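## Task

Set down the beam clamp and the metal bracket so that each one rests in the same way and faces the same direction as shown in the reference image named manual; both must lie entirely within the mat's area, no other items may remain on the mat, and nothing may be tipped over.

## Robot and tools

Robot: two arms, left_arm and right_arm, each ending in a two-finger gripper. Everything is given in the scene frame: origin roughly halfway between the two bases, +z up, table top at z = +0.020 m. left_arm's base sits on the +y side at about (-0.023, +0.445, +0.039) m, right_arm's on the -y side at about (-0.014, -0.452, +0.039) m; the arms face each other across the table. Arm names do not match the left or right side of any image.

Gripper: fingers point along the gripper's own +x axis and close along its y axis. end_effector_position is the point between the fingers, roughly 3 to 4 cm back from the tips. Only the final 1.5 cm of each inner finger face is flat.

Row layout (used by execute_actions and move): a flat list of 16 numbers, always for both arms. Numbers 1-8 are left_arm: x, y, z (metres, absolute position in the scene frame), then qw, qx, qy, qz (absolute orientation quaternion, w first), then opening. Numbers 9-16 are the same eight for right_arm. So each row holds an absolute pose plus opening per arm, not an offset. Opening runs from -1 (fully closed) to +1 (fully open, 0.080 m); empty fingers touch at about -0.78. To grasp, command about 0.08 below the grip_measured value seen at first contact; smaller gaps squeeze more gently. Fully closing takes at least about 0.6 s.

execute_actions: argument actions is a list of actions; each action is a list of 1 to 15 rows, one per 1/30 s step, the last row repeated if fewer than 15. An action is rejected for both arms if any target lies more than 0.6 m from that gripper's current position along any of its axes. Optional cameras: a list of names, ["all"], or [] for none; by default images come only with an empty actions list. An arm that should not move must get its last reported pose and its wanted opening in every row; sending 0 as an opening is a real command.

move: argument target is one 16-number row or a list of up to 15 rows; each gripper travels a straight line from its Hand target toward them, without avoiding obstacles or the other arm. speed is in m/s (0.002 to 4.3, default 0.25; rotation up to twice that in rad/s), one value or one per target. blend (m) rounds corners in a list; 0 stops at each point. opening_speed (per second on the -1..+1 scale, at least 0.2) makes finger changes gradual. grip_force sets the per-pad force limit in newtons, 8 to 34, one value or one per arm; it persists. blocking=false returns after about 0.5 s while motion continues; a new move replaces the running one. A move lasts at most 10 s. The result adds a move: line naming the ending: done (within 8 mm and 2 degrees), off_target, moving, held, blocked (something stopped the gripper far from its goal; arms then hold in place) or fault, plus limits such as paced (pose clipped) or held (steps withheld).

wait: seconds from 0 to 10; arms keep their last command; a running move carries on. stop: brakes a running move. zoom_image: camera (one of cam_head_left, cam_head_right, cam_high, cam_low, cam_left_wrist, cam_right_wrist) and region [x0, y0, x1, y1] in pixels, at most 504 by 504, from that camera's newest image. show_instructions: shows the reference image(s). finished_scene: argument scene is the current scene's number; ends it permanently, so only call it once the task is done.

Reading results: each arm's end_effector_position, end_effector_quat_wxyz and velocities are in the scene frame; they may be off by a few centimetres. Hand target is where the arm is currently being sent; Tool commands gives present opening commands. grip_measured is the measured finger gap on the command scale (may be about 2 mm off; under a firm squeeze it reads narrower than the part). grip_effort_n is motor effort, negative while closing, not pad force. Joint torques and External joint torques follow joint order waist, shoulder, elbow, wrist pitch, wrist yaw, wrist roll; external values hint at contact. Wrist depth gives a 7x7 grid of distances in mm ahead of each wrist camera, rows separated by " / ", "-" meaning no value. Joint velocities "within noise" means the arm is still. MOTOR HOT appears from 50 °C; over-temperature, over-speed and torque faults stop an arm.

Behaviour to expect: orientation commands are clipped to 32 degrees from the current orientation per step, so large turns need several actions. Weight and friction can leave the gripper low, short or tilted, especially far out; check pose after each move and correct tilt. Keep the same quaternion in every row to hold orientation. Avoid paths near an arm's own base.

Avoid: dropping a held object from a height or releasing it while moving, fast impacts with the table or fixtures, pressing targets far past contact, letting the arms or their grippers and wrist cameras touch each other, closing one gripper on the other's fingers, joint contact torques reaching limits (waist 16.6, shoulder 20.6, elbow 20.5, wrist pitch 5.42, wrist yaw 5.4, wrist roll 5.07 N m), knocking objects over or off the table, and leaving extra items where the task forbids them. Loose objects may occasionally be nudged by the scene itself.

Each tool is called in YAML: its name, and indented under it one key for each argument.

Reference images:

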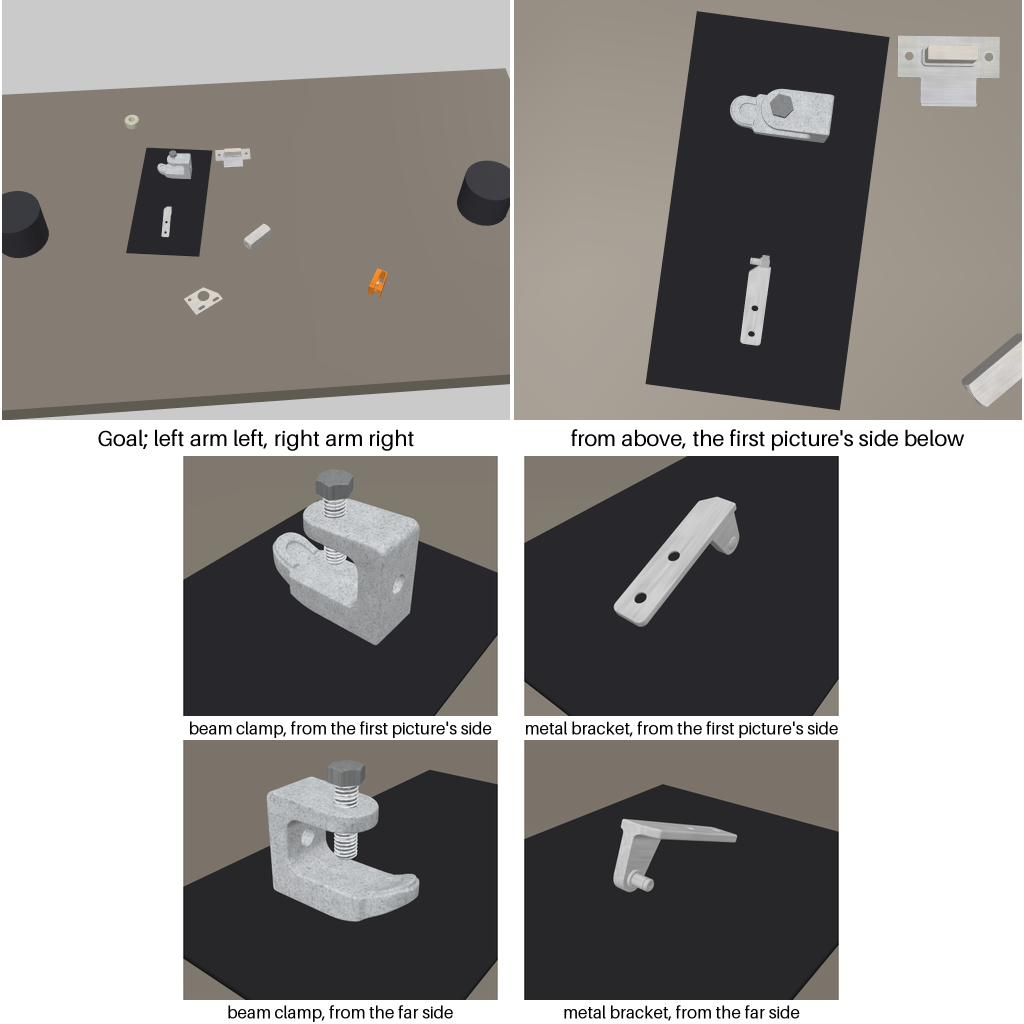

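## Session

execute_actions:
  actions: []

Scene clock: 0.00 s.
left_arm: end_effector_position=(-0.3318, +0.3072, +0.3344) grip_measured=+1.000 grip_effort_n=n/a end_effector_quat_wxyz=(-0.005, +0.402, -0.006, -0.916) | right_arm: end_effector_position=(-0.0081, -0.1619, +0.2564) grip_measured=+1.000 grip_effort_n=n/a end_effector_quat_wxyz=(+0.632, -0.396, +0.429, +0.509)
Joint positions: left_arm=[-0.979 1.399 1.551 -1.073 0.391 0.475 0.08] | right_arm=[0.029 1.416 1.416 -1.265 0.126 0.182 0.08]
Joint velocities: within noise
Joint torques (N m): no reading
External joint torques (N m): no reading
Motor temperatures (°C): left_arm=[33 34 32 35 38 37] | right_arm=[35 33 31 36 36 33]
Heat: left arm: hottest wrist yaw 38 °C (+0.0 °C/min); right arm: hottest wrist pitch 36 °C (+0.0 °C/min).
Wrist depth (mm): cam_left_wrist=[- - 1147 1101 - - 1101 / 1519 1384 1529 - 1376 1368 1346 / 1474 1548 1510 1558 1558 1548 1529 / 1399 1448 1407 1440 1465 1423 129 / 1324 1324 1324 1361 1353 164 140 / - 71 375 382 378 88 1270 / - 66 356 361 357 - -] | cam_right_wrist=[- - 297 - 325 - - / 299 - - - - 318 334 / - - - 313 - - - / - - - 312 - - - / - - - - - - - / - 73 87 - - 87 85 / - - 90 - - 83 68]
Hand target: left_arm -0.3318, +0.3072, +0.3350; +0.005, -0.401, +0.007, +0.916 | right_arm -0.0081, -0.1618, +0.2568; +0.632, -0.396, +0.429, +0.510
Tool commands: left_gripper/opening=+1.0 right_gripper/opening=+1.0
camera_calibration:
cam_left_wrist: T_world_to_cam=[[-0.0163951, 0.999781, 0.0130215, -0.306052], [0.917722, 0.0202163, -0.396709, 0.460237], [-0.396885, 0.00544608, -0.917852, 0.249475], [0, 0, 0, 1]] pos_world=[-0.328375, 0.295322, 0.415547]
cam_right_wrist: T_world_to_cam=[[0.989787, -0.133929, 0.0488389, -0.0134817], [-0.133731, -0.990991, -0.00732195, -0.123972], [0.0493795, 0.000715898, -0.99878, 0.334607], [0, 0, 0, 1]] pos_world=[-0.0197576, -0.1249, 0.333949]

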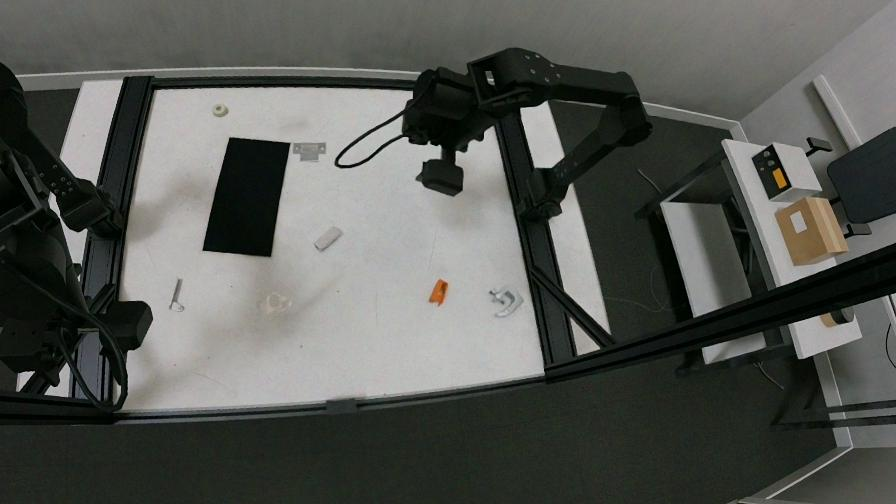

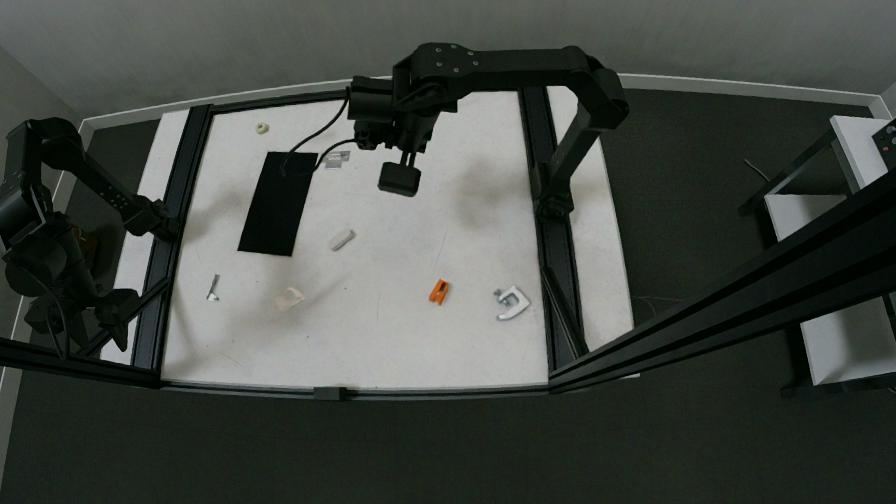

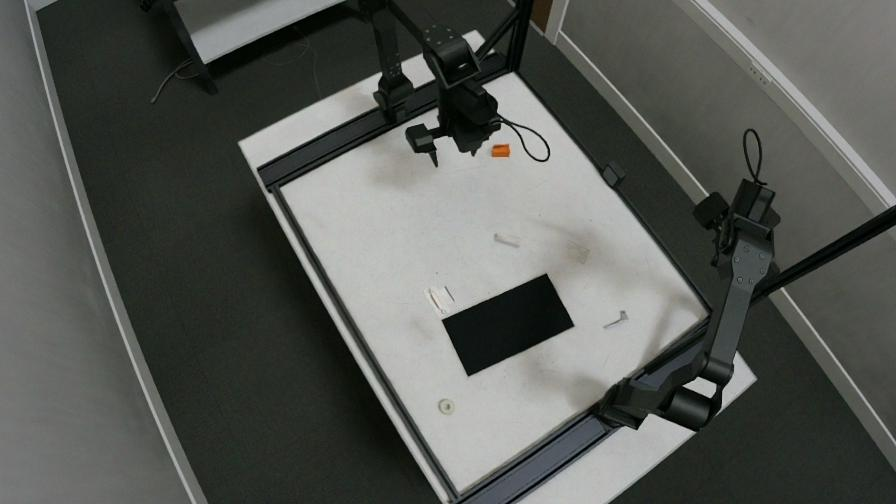

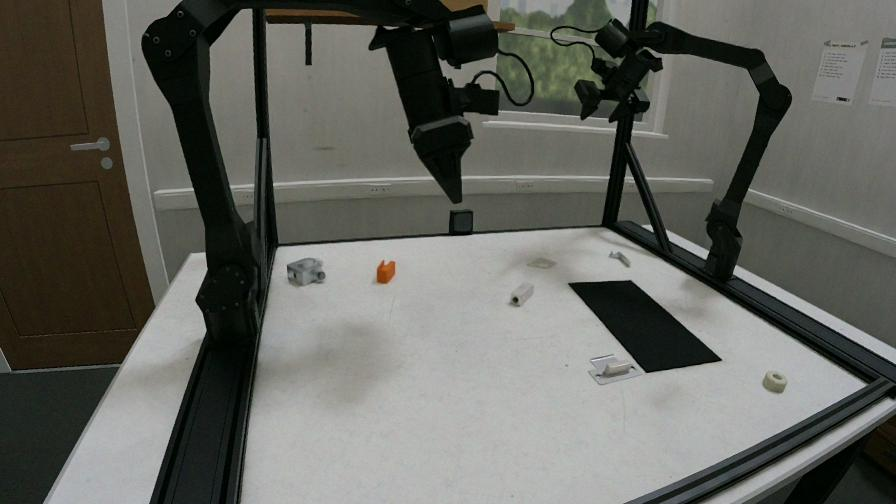

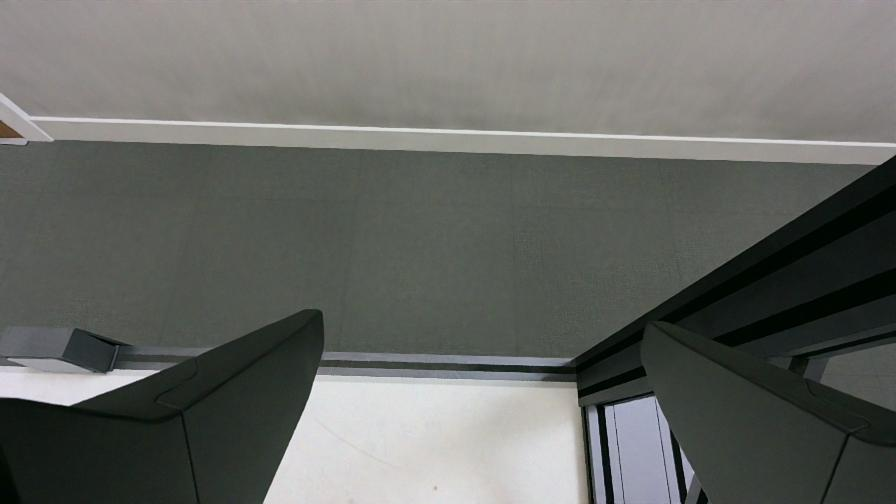

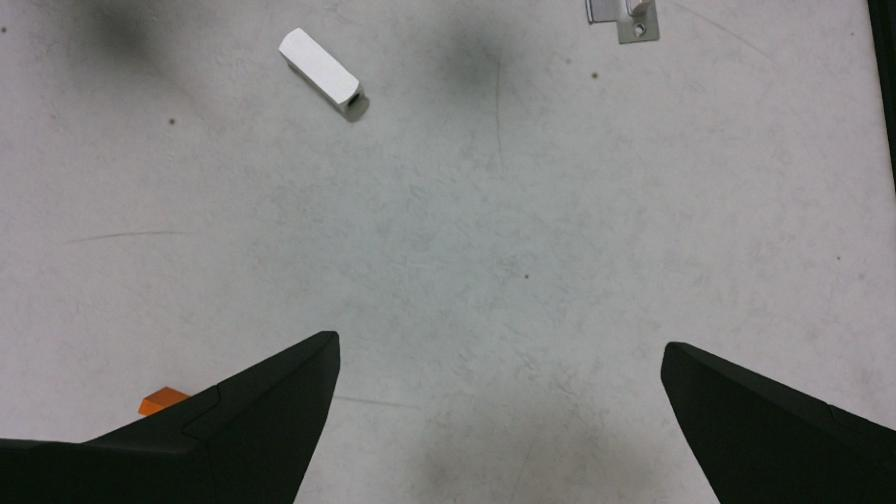

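zoom_image:
  camera: "cam_head_left"
  region: [470, 270, 540, 330]

zoom_image:
  camera: "cam_head_right"
  region: [470, 270, 550, 340]

zoom_image:
  camera: "cam_low"
  region: [270, 240, 350, 300]

zoom_image:
  camera: "cam_head_left"
  region: [150, 265, 210, 325]

zoom_image:
  camera: "cam_high"
  region: [590, 295, 650, 340]

zoom_image:
  camera: "cam_low"
  region: [590, 235, 650, 280]

zoom_image:
  camera: "cam_head_right"
  region: [185, 260, 245, 320]

Scaled by 7.200 from the camera's 896x504 image, which has a finer 1280x720 frame.

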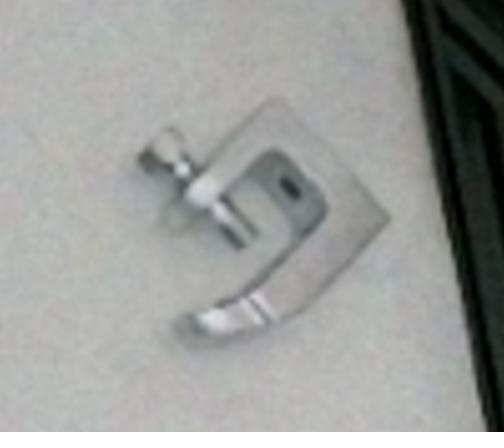

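Scaled by 6.300 from the camera's 896x504 image, which has a finer 1280x720 frame.

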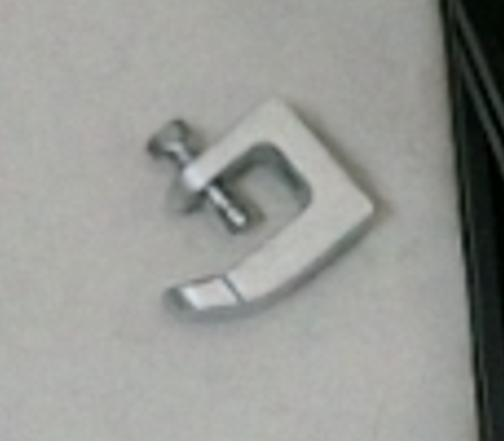

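Scaled by 6.300 from the camera's 896x504 image, which has a finer 1280x720 frame.

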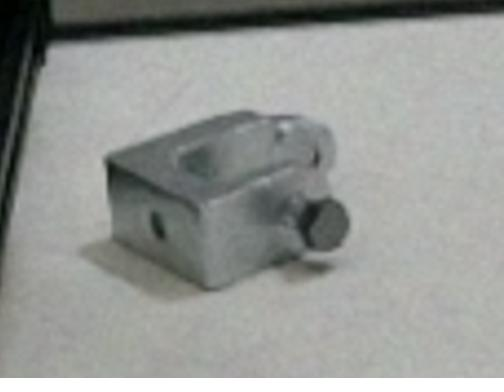

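Scaled by 8.400 from the camera's 896x504 image, which has a finer 1280x720 frame.

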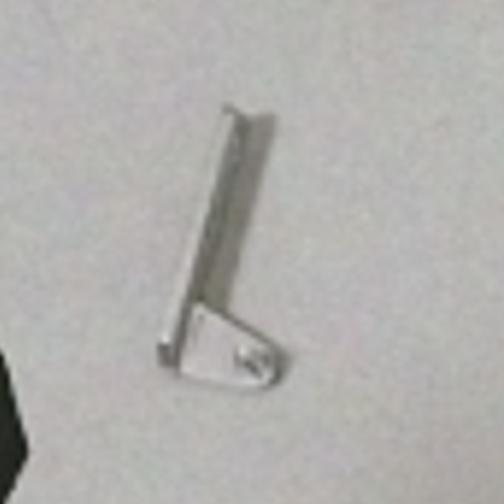

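Scaled by 8.400 from the camera's 896x504 image, which has a finer 1280x720 frame.

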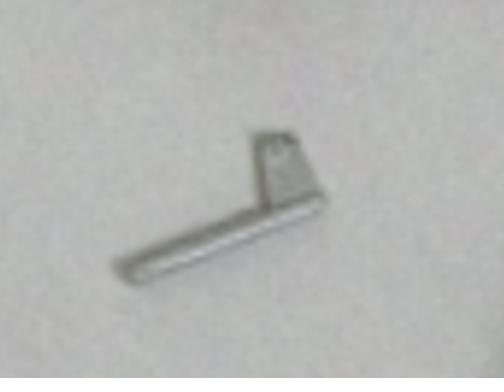

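Scaled by 8.400 from the camera's 896x504 image, which has a finer 1280x720 frame.

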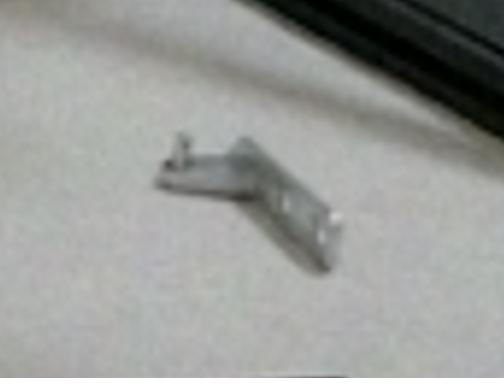

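Scaled by 8.400 from the camera's 896x504 image, which has a finer 1280x720 frame.

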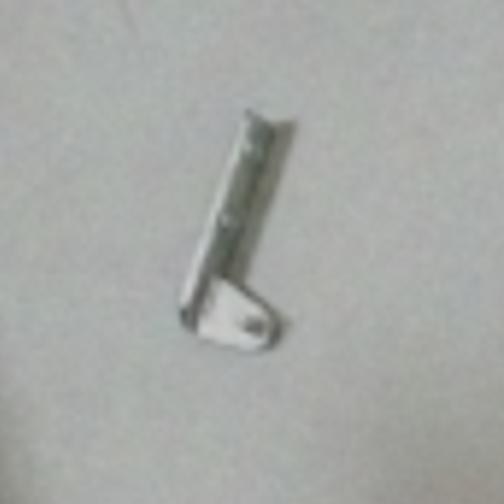

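move:
  target: [-0.14,0.29,0.19,-0.315,-0.633,-0.315,0.633,1,-0.175,-0.36,0.21,0.165,-0.687,0.165,0.687,1]
  speed: 0.3
  cameras: ["cam_left_wrist","cam_right_wrist"]

Scene clock: 21.37 s.
left_arm: end_effector_position=(-0.1423, +0.2895, +0.1938) grip_measured=+1.000 grip_effort_n=-1.6 end_effector_quat_wxyz=(+0.313, +0.628, +0.311, -0.641) | right_arm: end_effector_position=(-0.1749, -0.3586, +0.2130) grip_measured=+1.000 grip_effort_n=0.2 end_effector_quat_wxyz=(+0.168, -0.684, +0.162, +0.691)
Joint positions: left_arm=[-0.648 1.266 1.095 -1.383 0.006 0.007 0.08] | right_arm=[1.032 1.239 1.154 -1.473 0.004 -0.053 0.08]
Joint torques (N m): left_arm=[0.31 -2.6 4.72 0.27 -0.2 -0.18] | right_arm=[0.26 -2.55 4.67 0.69 -0.14 0.13]
External joint torques (N m): left_arm=[0.31 0.9 -1.11 -0.11 -0.21 -0.18] | right_arm=[0.24 0.61 -0.98 0.33 -0.13 0.13]
Heat: left arm: hottest wrist pitch 38 °C (+8.4 °C/min); right arm: hottest wrist pitch 37 °C (+2.8 °C/min).
Wrist depth (mm): cam_left_wrist=[215 216 217 217 217 217 216 / 225 225 227 227 227 227 226 / 236 236 237 237 236 239 238 / 249 248 250 250 251 253 243 / 262 263 263 268 266 109 - / - 71 279 280 268 88 173 / - 66 299 276 276 - -] | cam_right_wrist=[215 217 - - 240 216 - / 114 225 224 214 - - - / - 141 237 233 - 257 - / - 161 206 - - - - / 1348 - 262 - - - - / 1401 69 97 282 - 87 73 / - - 90 288 - 83 68]
Hand target: left_arm -0.1400, +0.2901, +0.1900; +0.315, +0.633, +0.315, -0.633 | right_arm -0.1750, -0.3600, +0.2101; -0.165, +0.688, -0.165, -0.688
Off the commanded pose: left_arm 0.004 m, 1 deg | right_arm 0.003 m, 1 deg.
move: done
camera_calibration:
cam_left_wrist: T_world_to_cam=[[-0.813903, 0.581001, -0.000405346, -0.273117], [0.551724, 0.773108, 0.312898, -0.176577], [0.182108, 0.254445, -0.949787, 0.21221], [0, 0, 0, 1]] pos_world=[-0.163514, 0.241199, 0.256694]
cam_right_wrist: T_world_to_cam=[[0.429262, 0.902973, -0.0193404, 0.415718], [0.864698, -0.404694, 0.297523, -0.0215646], [0.260829, -0.144439, -0.954519, 0.275089], [0, 0, 0, 1]] pos_world=[-0.231556, -0.344376, 0.277033]
Images, in order (width x height): cam_left_wrist 896x504, cam_right_wrist 896x504.

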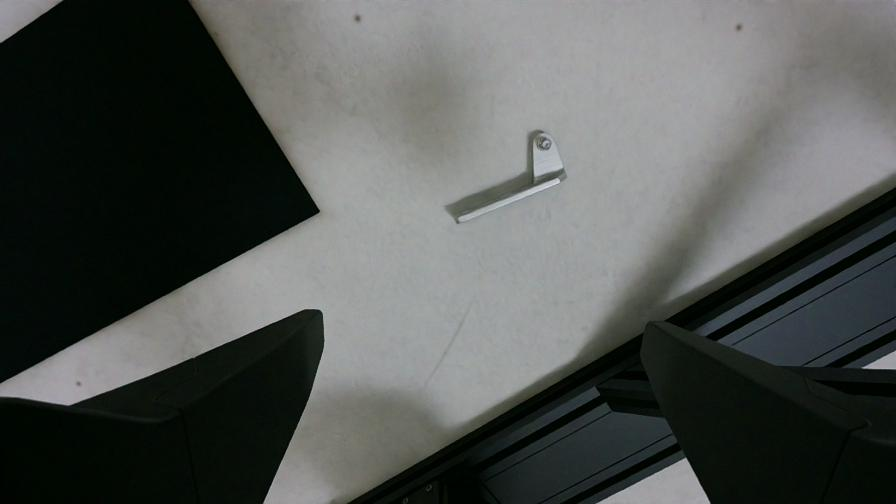

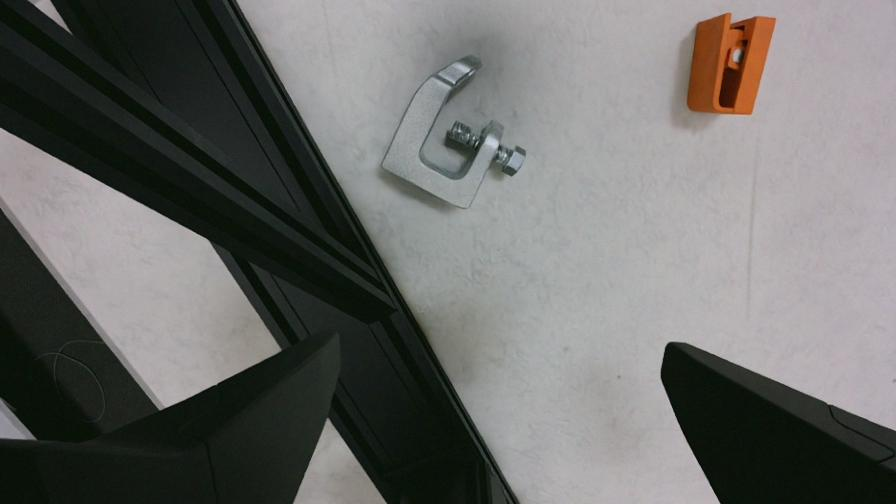

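move:
  target:
    - [-0.14,0.29,0.19,-0.315,-0.633,-0.315,0.633,1,-0.06,-0.1,0.24,0.5,-0.5,0.5,0.5,1]
    - [-0.14,0.29,0.19,-0.315,-0.633,-0.315,0.633,1,0.05,0.10,0.15,0.989,-0.009,0.130,0.069,1]
  speed: 0.5
  blend: 0.03
  cameras: ["cam_high"]

move:
  target: [-0.14,0.29,0.19,-0.315,-0.633,-0.315,0.633,1,0.07,0.12,0.08,0.989,-0.009,0.130,0.069,1]
  speed: 0.2
  cameras: ["cam_right_wrist","cam_low"]

Scene clock: 30.73 s.
left_arm: end_effector_position=(-0.1420, +0.2899, +0.1935) grip_measured=+1.000 grip_effort_n=-1.6 end_effector_quat_wxyz=(+0.313, +0.629, +0.312, -0.640) | right_arm: end_effector_position=(+0.0495, +0.0982, +0.1546) grip_measured=+1.000 grip_effort_n=-1.2 end_effector_quat_wxyz=(+0.986, -0.001, +0.124, +0.112)
Joint positions: left_arm=[-0.648 1.266 1.094 -1.384 0.006 0.005 0.08] | right_arm=[0.135 2.636 2.338 -0.97 1.312 1.283 0.08]
Joint torques (N m): left_arm=[0.3 -2.6 4.88 0.33 -0.2 -0.14] | right_arm=[-0.1 -10.74 6.86 1.17 0.88 0]
External joint torques (N m): left_arm=[0.32 0.79 -0.88 -0.04 -0.21 -0.14] | right_arm=[-0.23 1.99 0.8 0.51 0.27 0]
Heat: left arm: hottest wrist pitch 37 °C (+3.9 °C/min); right arm: hottest wrist pitch 37 °C (+2.0 °C/min).
Wrist depth (mm): cam_left_wrist=[214 215 217 217 216 216 217 / 223 225 227 226 228 227 225 / 239 236 238 239 236 239 237 / 249 248 251 250 254 251 235 / 263 264 263 266 265 109 241 / - 71 278 283 276 88 174 / - 66 300 277 275 - -] | cam_right_wrist=[- 1417 - - 1064 996 947 / - 1305 1298 1222 1143 1083 1008 / - 1450 - - 1265 1148 1069 / - - 396 - - - 342 / - - - 282 - - - / - 69 97 242 236 87 74 / - - 200 206 215 88 68]
Hand target: left_arm -0.1400, +0.2901, +0.1900; +0.315, +0.633, +0.315, -0.633 | right_arm +0.0502, +0.0995, +0.1500; +0.986, -0.003, +0.121, +0.111
Off the commanded pose: left_arm 0.004 m, 1 deg | right_arm 0.005 m, 5 deg.
joint sent to its limit (right arm) — joint 3 (elbow), upper limit, where the elbow is as straight as it goes. The joint targets are off in orientation, not in position.
move: off_target (right_arm)
Images, in order (width x height): cam_high 896x504.

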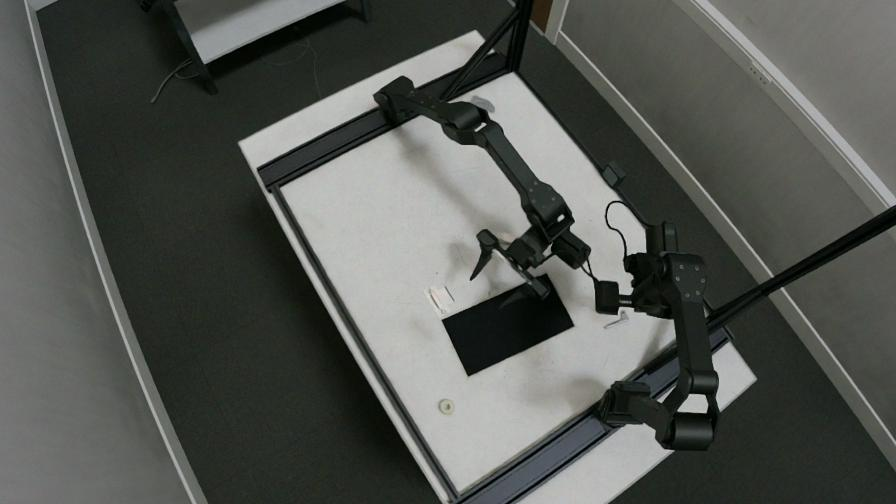

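Scene clock: 31.87 s.
left_arm: end_effector_position=(-0.1420, +0.2899, +0.1935) grip_measured=+1.000 grip_effort_n=-1.6 end_effector_quat_wxyz=(+0.313, +0.629, +0.312, -0.640) | right_arm: end_effector_position=(+0.0704, +0.1194, +0.0846) grip_measured=+1.000 grip_effort_n=-1.6 end_effector_quat_wxyz=(+0.987, +0.001, +0.122, +0.107)
Joint positions: left_arm=[-0.648 1.266 1.094 -1.384 0.006 0.005 0.08] | right_arm=[0.091 2.789 2.344 -0.699 1.303 1.159 0.08]
Joint torques (N m): left_arm=[0.3 -2.6 4.89 0.33 -0.2 -0.14] | right_arm=[0.09 -11.93 6.3 1.29 0.75 -0.11]
External joint torques (N m): left_arm=[0.29 0.9 -0.9 -0.03 -0.2 -0.14] | right_arm=[0.16 1.52 0.1 0.48 0.16 -0.11]
Heat: left arm: hottest wrist pitch 37 °C (+3.8 °C/min); right arm: hottest wrist pitch 37 °C (+1.9 °C/min).
Wrist depth (mm): cam_left_wrist=[212 216 217 214 216 217 216 / - 224 228 225 227 227 227 / 234 237 238 239 238 239 238 / 248 249 251 252 252 251 238 / 263 262 263 265 266 244 247 / - 71 278 281 276 88 173 / - 66 299 287 274 - -] | cam_right_wrist=[- 1246 1198 - 1083 1012 939 / 1590 1326 1204 1187 - 1064 1000 / 291 - - - - 307 291 / - - - 240 - - - / - - 183 184 177 191 - / - 69 97 153 153 87 85 / - - 127 130 131 83 68]
Hand target: left_arm -0.1400, +0.2901, +0.1900; +0.315, +0.633, +0.315, -0.633 | right_arm +0.0703, +0.1196, +0.0801; +0.987, -0.003, +0.121, +0.107
Off the commanded pose: left_arm 0.004 m, 1 deg | right_arm 0.005 m, 5 deg.
joint sent to its limit (right arm) — joint 3 (elbow), upper limit, where the elbow is as straight as it goes. The joint targets are off in orientation, not in position.
move: off_target (right_arm)
camera_calibration:
cam_right_wrist: T_world_to_cam=[[0.241046, -0.970486, -0.0073433, 0.112184], [-0.514849, -0.121455, -0.848634, 0.158175], [0.822695, 0.20834, -0.52893, 0.0399763], [0, 0, 0, 1]] pos_world=[0.0215063, 0.119756, 0.156201]
Images, in order (width x height): cam_low 896x504, cam_right_wrist 896x504.

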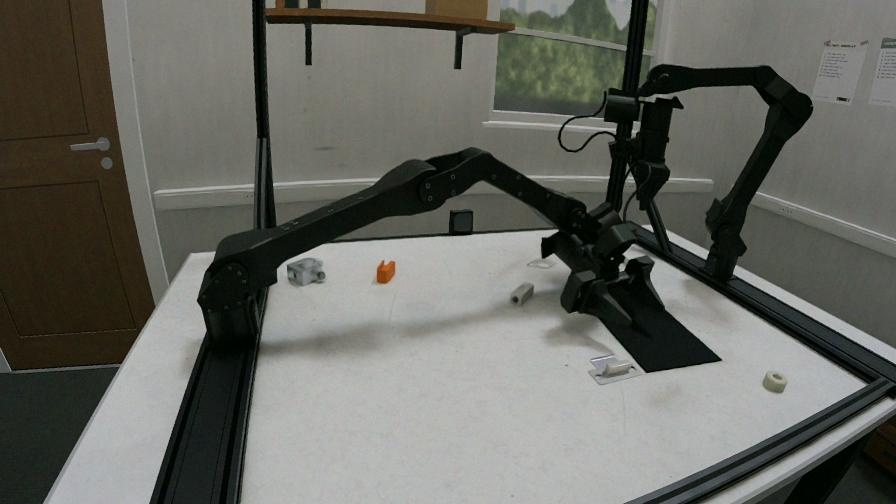

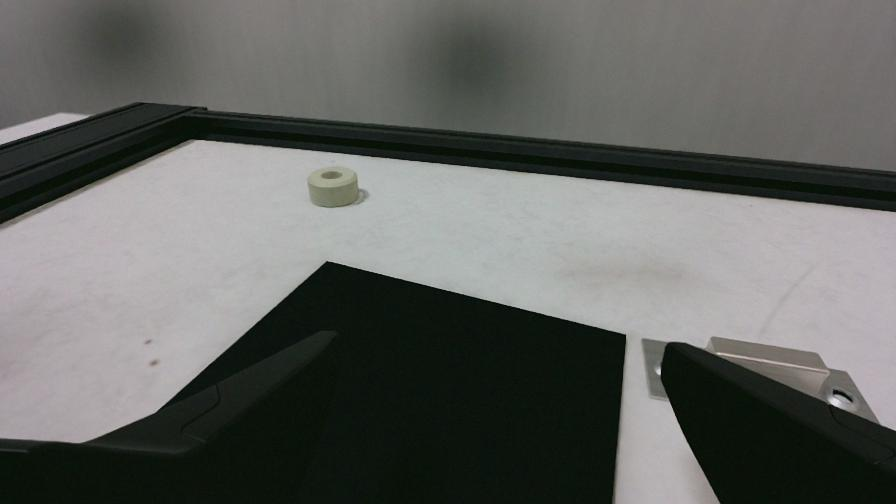

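move:
  target:
    - [-0.14,0.29,0.19,-0.315,-0.633,-0.315,0.633,1,-0.06,-0.1,0.24,0.5,-0.5,0.5,0.5,1]
    - [-0.14,0.29,0.19,-0.315,-0.633,-0.315,0.633,1,-0.187,-0.354,0.11,0.5756,-0.2583,0.7501,0.1982,-0.29]
  speed: 0.3
  blend: [0.05,0]
  cameras: ["cam_right_wrist","cam_head_right"]

Scene clock: 46.13 s.
left_arm: end_effector_position=(-0.1420, +0.2899, +0.1935) grip_measured=+1.000 grip_effort_n=-2.6 end_effector_quat_wxyz=(+0.313, +0.629, +0.312, -0.640) | right_arm: end_effector_position=(-0.1884, -0.3529, +0.1111) grip_measured=-0.286 grip_effort_n=-13.7 end_effector_quat_wxyz=(+0.574, -0.260, +0.751, +0.198)
Joint positions: left_arm=[-0.648 1.266 1.094 -1.384 0.006 0.005 0.08] | right_arm=[0.842 1.279 0.751 -0.992 -0.261 1.77 0.022]
Joint torques (N m): left_arm=[0.3 -2.6 4.88 0.33 -0.2 -0.14] | right_arm=[0.27 -4.23 4.39 0.83 0.05 0.17]
External joint torques (N m): left_arm=[0.32 0.87 -0.91 -0.04 -0.2 -0.14] | right_arm=[0.26 -0.83 -1.22 0.44 0.17 0.17]
Motor temperatures (°C): left_arm=[33 35 35 37 37 36] | right_arm=[35 43 37 38 37 32]
Heat: left arm: hottest wrist pitch 37 °C (+2.6 °C/min); right arm: hottest shoulder 43 °C (+13.0 °C/min).
Wrist depth (mm): cam_left_wrist=[214 215 217 217 217 217 217 / 225 225 227 228 229 226 227 / 237 236 238 239 239 238 239 / 249 249 252 251 252 251 245 / 262 263 263 265 265 108 - / - 71 278 281 275 88 173 / - 66 299 277 278 - -] | cam_right_wrist=[- - - 124 127 - - / - - - - 135 - - / - 149 149 - 147 - 133 / - - - 137 161 - 137 / - - 155 153 172 144 153 / 226 - - 82 87 136 168 / - - - 202 87 - -]
Hand target: left_arm -0.1400, +0.2901, +0.1900; +0.315, +0.633, +0.315, -0.633 | right_arm -0.1871, -0.3540, +0.1100; +0.575, -0.258, +0.750, +0.198
Off the commanded pose: left_arm 0.004 m, 1 deg | right_arm 0.002 m, 0 deg.
move: done
camera_calibration:
cam_right_wrist: T_world_to_cam=[[0.632207, -0.774228, -0.0297677, -0.138167], [-0.637528, -0.541648, 0.547882, -0.336438], [-0.440309, -0.327397, -0.836026, -0.0276078], [0, 0, 0, 1]] pos_world=[-0.139294, -0.298243, 0.157134]
Images, in order (width x height): cam_head_right 896x504, cam_right_wrist 896x504.

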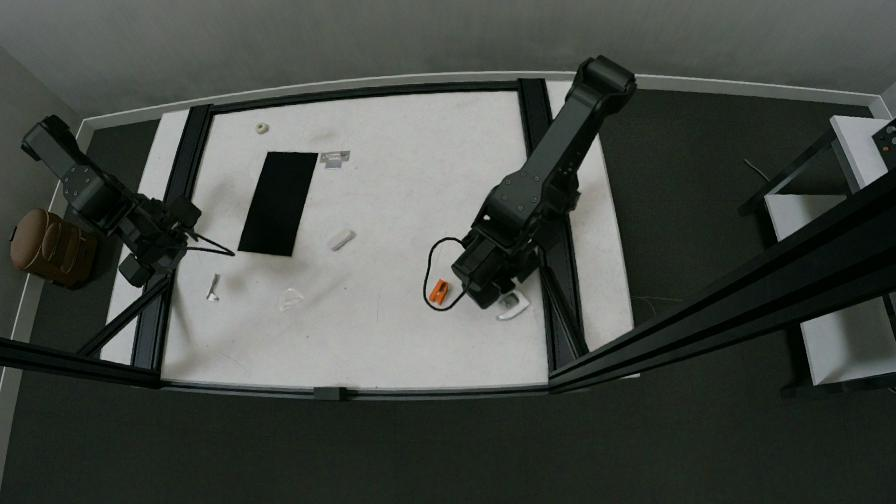

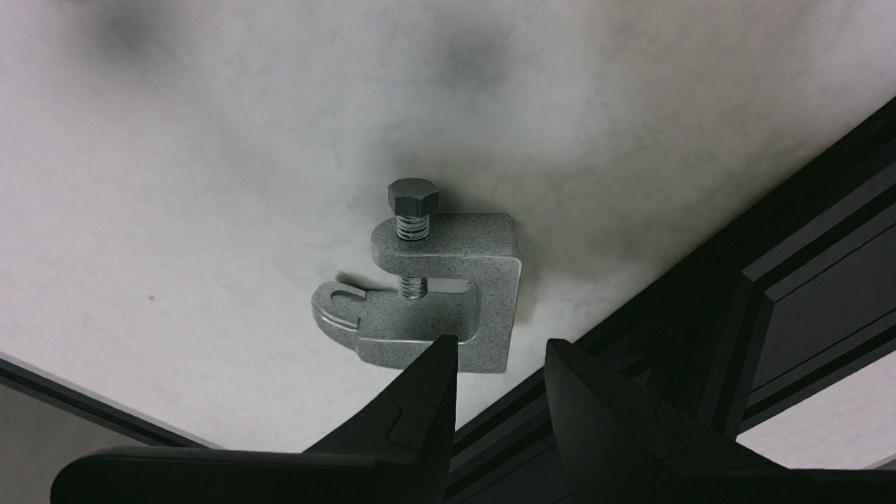

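move:
  target:
    - [-0.14,0.29,0.19,-0.315,-0.633,-0.315,0.633,1,-0.1957,-0.3625,0.085,0.5756,-0.2583,0.7501,0.1982,-0.35]
    - [-0.14,0.29,0.19,-0.315,-0.633,-0.315,0.633,1,-0.1957,-0.3625,0.060,0.5756,-0.2583,0.7501,0.1982,-0.35]
  speed: [0.1,0.04]
  cameras: ["cam_right_wrist"]

Scene clock: 51.07 s.
left_arm: end_effector_position=(-0.1420, +0.2899, +0.1935) grip_measured=+1.000 grip_effort_n=-2.1 end_effector_quat_wxyz=(+0.313, +0.629, +0.312, -0.640) | right_arm: end_effector_position=(-0.1987, -0.3608, +0.0640) grip_measured=-0.347 grip_effort_n=-13.3 end_effector_quat_wxyz=(+0.570, -0.256, +0.753, +0.204)
Joint positions: left_arm=[-0.648 1.266 1.094 -1.384 0.006 0.005 0.08] | right_arm=[0.909 1.36 0.605 -0.731 -0.257 1.836 0.019]
Joint torques (N m): left_arm=[0.3 -2.59 4.87 0.33 -0.2 -0.14] | right_arm=[0.1 -2.69 3.89 0.88 0.05 0.18]
External joint torques (N m): left_arm=[0.3 0.78 -0.83 -0.04 -0.2 -0.14] | right_arm=[0.07 0.83 -1.24 0.46 0.17 0.18]
Heat: left arm: hottest wrist pitch 37 °C (+2.3 °C/min); right arm: hottest shoulder 42 °C (+10.6 °C/min).
Wrist depth (mm): cam_left_wrist=[214 215 216 217 217 217 216 / 226 225 228 228 227 227 227 / 237 237 238 239 239 239 238 / 249 249 252 252 250 251 241 / 262 259 263 266 264 238 249 / - 71 278 280 273 88 178 / - 66 302 286 277 - -] | cam_right_wrist=[- 83 83 82 - - 80 / - 90 90 90 90 86 86 / - - 101 96 - - 96 / - 113 107 - 106 103 104 / - - - 90 94 117 108 / - - 108 76 92 119 98 / - - - 106 84 - 90]
Hand target: left_arm -0.1400, +0.2901, +0.1900; +0.315, +0.633, +0.315, -0.633 | right_arm -0.1957, -0.3626, +0.0601; +0.576, -0.258, +0.750, +0.198
Off the commanded pose: left_arm 0.004 m, 1 deg | right_arm 0.005 m, 1 deg.
move: done
camera_calibration:
cam_right_wrist: T_world_to_cam=[[0.633623, -0.772274, -0.0459853, -0.137137], [-0.628868, -0.548761, 0.550805, -0.322655], [-0.450608, -0.320084, -0.833366, -0.0736447], [0, 0, 0, 1]] pos_world=[-0.149199, -0.30654, 0.110041]
Images, in order (width x height): cam_right_wrist 896x504.

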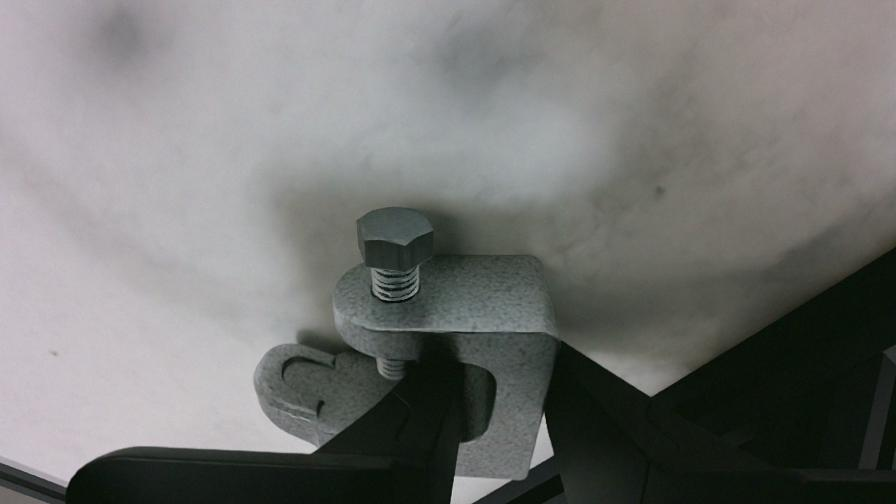

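move:
  target: [-0.14,0.29,0.19,-0.315,-0.633,-0.315,0.633,1,-0.1957,-0.3625,0.060,0.5756,-0.2583,0.7501,0.1982,-0.8]
  opening_speed: 0.25

move:
  target: [-0.14,0.29,0.19,-0.315,-0.633,-0.315,0.633,1,-0.1957,-0.3625,0.11,0.5756,-0.2583,0.7501,0.1982,-0.8]
  speed: 0.08
  cameras: ["cam_right_wrist"]

Scene clock: 53.73 s.
left_arm: end_effector_position=(-0.1420, +0.2899, +0.1935) grip_measured=+1.000 grip_effort_n=-2.6 end_effector_quat_wxyz=(+0.313, +0.629, +0.312, -0.640) | right_arm: end_effector_position=(-0.1979, -0.3625, +0.0635) grip_measured=-0.527 grip_effort_n=-83.5 end_effector_quat_wxyz=(+0.570, -0.259, +0.753, +0.202)
Joint positions: left_arm=[-0.648 1.266 1.094 -1.384 0.006 0.005 0.08] | right_arm=[0.911 1.36 0.602 -0.734 -0.26 1.838 0.011]
Joint torques (N m): left_arm=[0.3 -2.61 4.88 0.33 -0.2 -0.14] | right_arm=[-0.09 -2.67 4.12 1.15 0.17 0.13]
External joint torques (N m): left_arm=[0.31 0.83 -0.88 -0.03 -0.2 -0.14] | right_arm=[-0.08 0.91 -1.08 0.72 0.28 0.14]
Heat: left arm: hottest wrist pitch 37 °C (+2.2 °C/min); right arm: hottest shoulder 42 °C (+10.0 °C/min).
Wrist depth (mm): cam_left_wrist=[214 214 217 217 217 217 216 / 224 224 226 225 227 227 227 / 236 236 238 239 238 238 238 / 249 249 251 251 253 251 235 / 263 263 262 266 265 242 - / - 71 278 280 273 88 173 / - 66 301 285 - - -] | cam_right_wrist=[- 83 82 82 79 81 80 / - 91 89 88 90 87 86 / - - 98 95 - - 94 / - 108 106 101 - - - / - - - 88 87 - 104 / - - 108 76 77 118 97 / - - - 102 84 - 90]
Hand target: left_arm -0.1400, +0.2901, +0.1900; +0.315, +0.633, +0.315, -0.633 | right_arm -0.1957, -0.3625, +0.0601; +0.576, -0.258, +0.750, +0.198
Off the commanded pose: left_arm 0.004 m, 1 deg | right_arm 0.004 m, 1 deg.
move: done

Scene clock: 54.87 s.
left_arm: end_effector_position=(-0.1420, +0.2899, +0.1935) grip_measured=+1.000 grip_effort_n=-2.1 end_effector_quat_wxyz=(+0.313, +0.629, +0.312, -0.640) | right_arm: end_effector_position=(-0.1915, -0.3659, +0.1031) grip_measured=-0.529 grip_effort_n=-83.5 end_effector_quat_wxyz=(+0.582, -0.267, +0.744, +0.190)
Joint positions: left_arm=[-0.648 1.266 1.094 -1.384 0.006 0.005 0.08] | right_arm=[0.911 1.285 0.724 -0.97 -0.252 1.838 0.011]
Joint torques (N m): left_arm=[0.3 -2.6 4.87 0.33 -0.2 -0.14] | right_arm=[-0.07 -4.76 7.15 0.44 -0.12 0.12]
External joint torques (N m): left_arm=[0.32 0.81 -0.83 -0.02 -0.2 -0.14] | right_arm=[-0.07 -1.38 1.58 0.07 -0.01 0.12]
Heat: left arm: hottest wrist pitch 37 °C (+2.2 °C/min); right arm: hottest shoulder 42 °C (+9.8 °C/min).
Wrist depth (mm): cam_left_wrist=[214 216 217 217 217 217 217 / 225 224 227 227 227 226 223 / 236 236 239 239 238 238 238 / 248 249 251 252 251 250 245 / 259 258 260 265 266 109 243 / - 71 278 282 273 88 173 / - 66 299 277 287 - -] | cam_right_wrist=[- 115 117 118 118 119 - / - - 127 - 128 128 128 / - 142 - - 140 140 123 / 152 - 149 98 - 139 131 / - 171 - 88 150 134 146 / - - 109 76 83 125 195 / - - - 102 83 - 218]
Hand target: left_arm -0.1400, +0.2901, +0.1900; +0.315, +0.633, +0.315, -0.633 | right_arm -0.1956, -0.3625, +0.1100; +0.576, -0.258, +0.750, +0.198
Off the commanded pose: left_arm 0.004 m, 1 deg | right_arm 0.009 m, 2 deg.
move: off_target (right_arm)
camera_calibration:
cam_right_wrist: T_world_to_cam=[[0.634943, -0.772552, -0.00344481, -0.148104], [-0.649793, -0.536452, 0.538505, -0.340651], [-0.417871, -0.339682, -0.842615, -0.0394128], [0, 0, 0, 1]] pos_world=[-0.143784, -0.310549, 0.149722]
Images, in order (width x height): cam_right_wrist 896x504.

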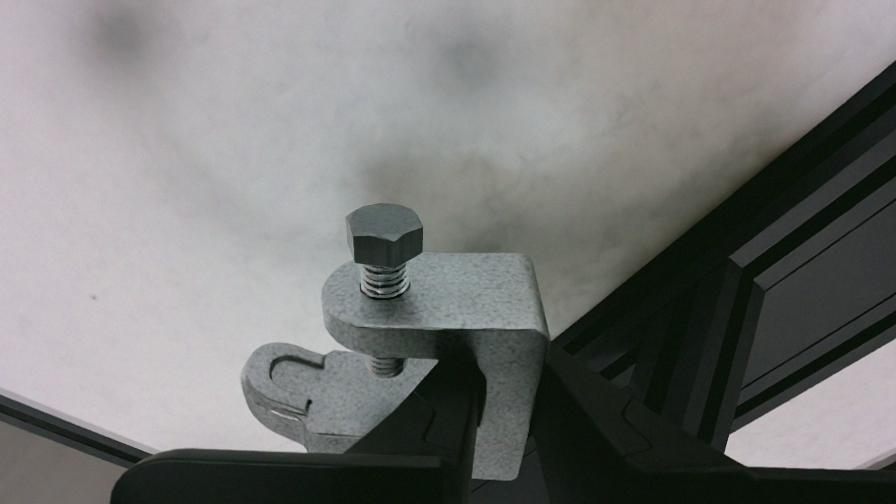

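move:
  target:
    - [-0.14,0.29,0.19,-0.315,-0.633,-0.315,0.633,1,-0.06,-0.1,0.24,0.5,-0.5,0.5,0.5,-0.8]
    - [-0.14,0.29,0.19,-0.315,-0.633,-0.315,0.633,1,0.05,0.10,0.15,0.991,-0.0046,0.1305,0.0346,-0.8]
    - [-0.14,0.29,0.19,-0.315,-0.633,-0.315,0.633,1,0.07,0.115,0.10,0.991,-0.0046,0.1305,0.0346,-0.8]
  speed: [0.3,0.3,0.12]
  blend: [0.05,0.02,0]
  cameras: ["cam_right_wrist","cam_head_left","cam_high"]

Scene clock: 62.53 s.
left_arm: end_effector_position=(-0.1420, +0.2899, +0.1935) grip_measured=+1.000 grip_effort_n=-2.6 end_effector_quat_wxyz=(+0.313, +0.629, +0.312, -0.640) | right_arm: end_effector_position=(+0.0700, +0.1122, +0.0919) grip_measured=-0.529 grip_effort_n=-83.5 end_effector_quat_wxyz=(+0.987, -0.006, +0.126, +0.102)
Joint positions: left_arm=[-0.648 1.266 1.094 -1.384 0.006 0.005 0.08] | right_arm=[0.093 2.762 2.331 -0.77 1.3 1.204 0.011]
Joint torques (N m): left_arm=[0.3 -2.6 4.88 0.33 -0.2 -0.14] | right_arm=[0.15 -12.79 7.61 1.46 1.41 -0.06]
External joint torques (N m): left_arm=[0.28 0.85 -0.87 -0.03 -0.19 -0.14] | right_arm=[0.24 0.37 1.57 0.73 0.8 -0.07]
Heat: left arm: hottest wrist yaw 37 °C (-1.0 °C/min); right arm: hottest shoulder 43 °C (+9.1 °C/min).
Wrist depth (mm): cam_left_wrist=[215 215 217 218 217 216 216 / 227 225 228 228 228 227 227 / 236 233 238 238 238 238 239 / 248 248 247 252 250 248 244 / 263 260 263 265 265 109 - / - 71 279 282 278 88 173 / - 66 301 284 - - -] | cam_right_wrist=[1363 1234 1253 1083 - 969 - / 1409 1246 - 1222 - 1060 1038 / 297 - - 331 328 316 298 / 238 - - 98 - - - / - - - 88 90 - - / - 151 109 76 83 159 157 / - - - 102 83 - -]
Hand target: left_arm -0.1400, +0.2901, +0.1900; +0.315, +0.633, +0.315, -0.633 | right_arm +0.0702, +0.1144, +0.0999; +0.988, +0.005, +0.117, +0.101
Off the commanded pose: left_arm 0.004 m, 1 deg | right_arm 0.009 m, 8 deg.
joint sent to its limit (right arm) — joint 3 (elbow), upper limit, where the elbow is as straight as it goes. The joint targets are off in orientation, not in position.
move: off_target (right_arm)
camera_calibration:
cam_right_wrist: T_world_to_cam=[[0.233465, -0.97235, 0.00534745, 0.104974], [-0.521097, -0.129757, -0.843577, 0.16423], [0.820946, 0.194159, -0.536982, 0.0480732], [0, 0, 0, 1]] pos_world=[0.0216066, 0.114047, 0.163794]
Images, in order (width x height): cam_head_left 896x504, cam_high 896x504, cam_right_wrist 896x504.

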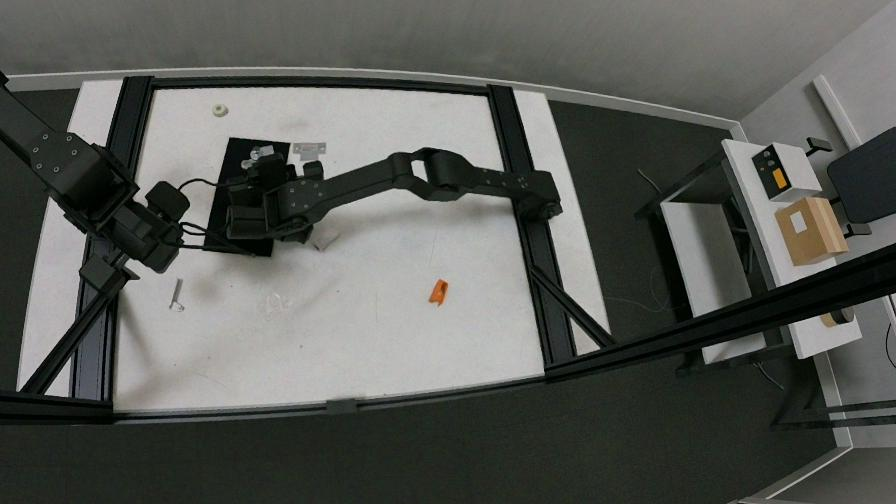

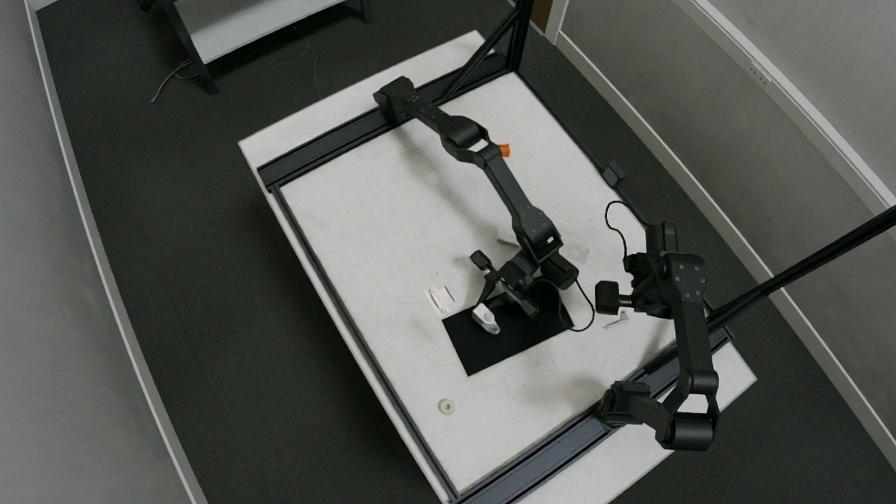

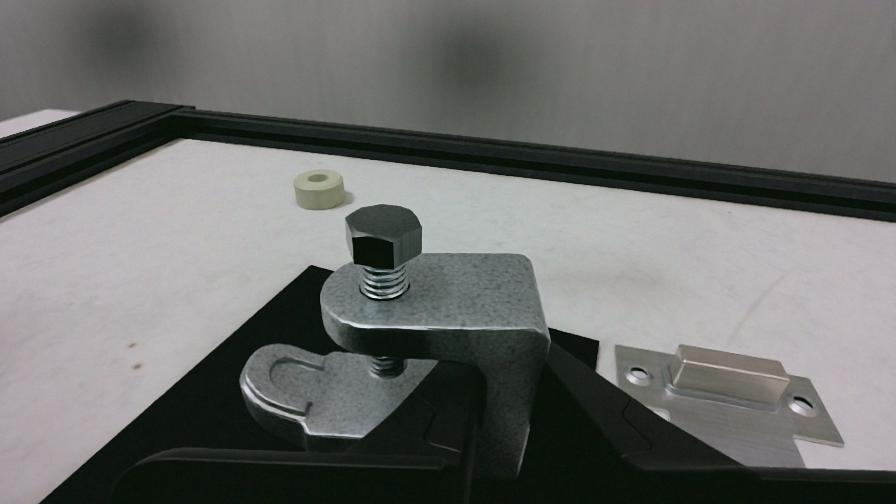

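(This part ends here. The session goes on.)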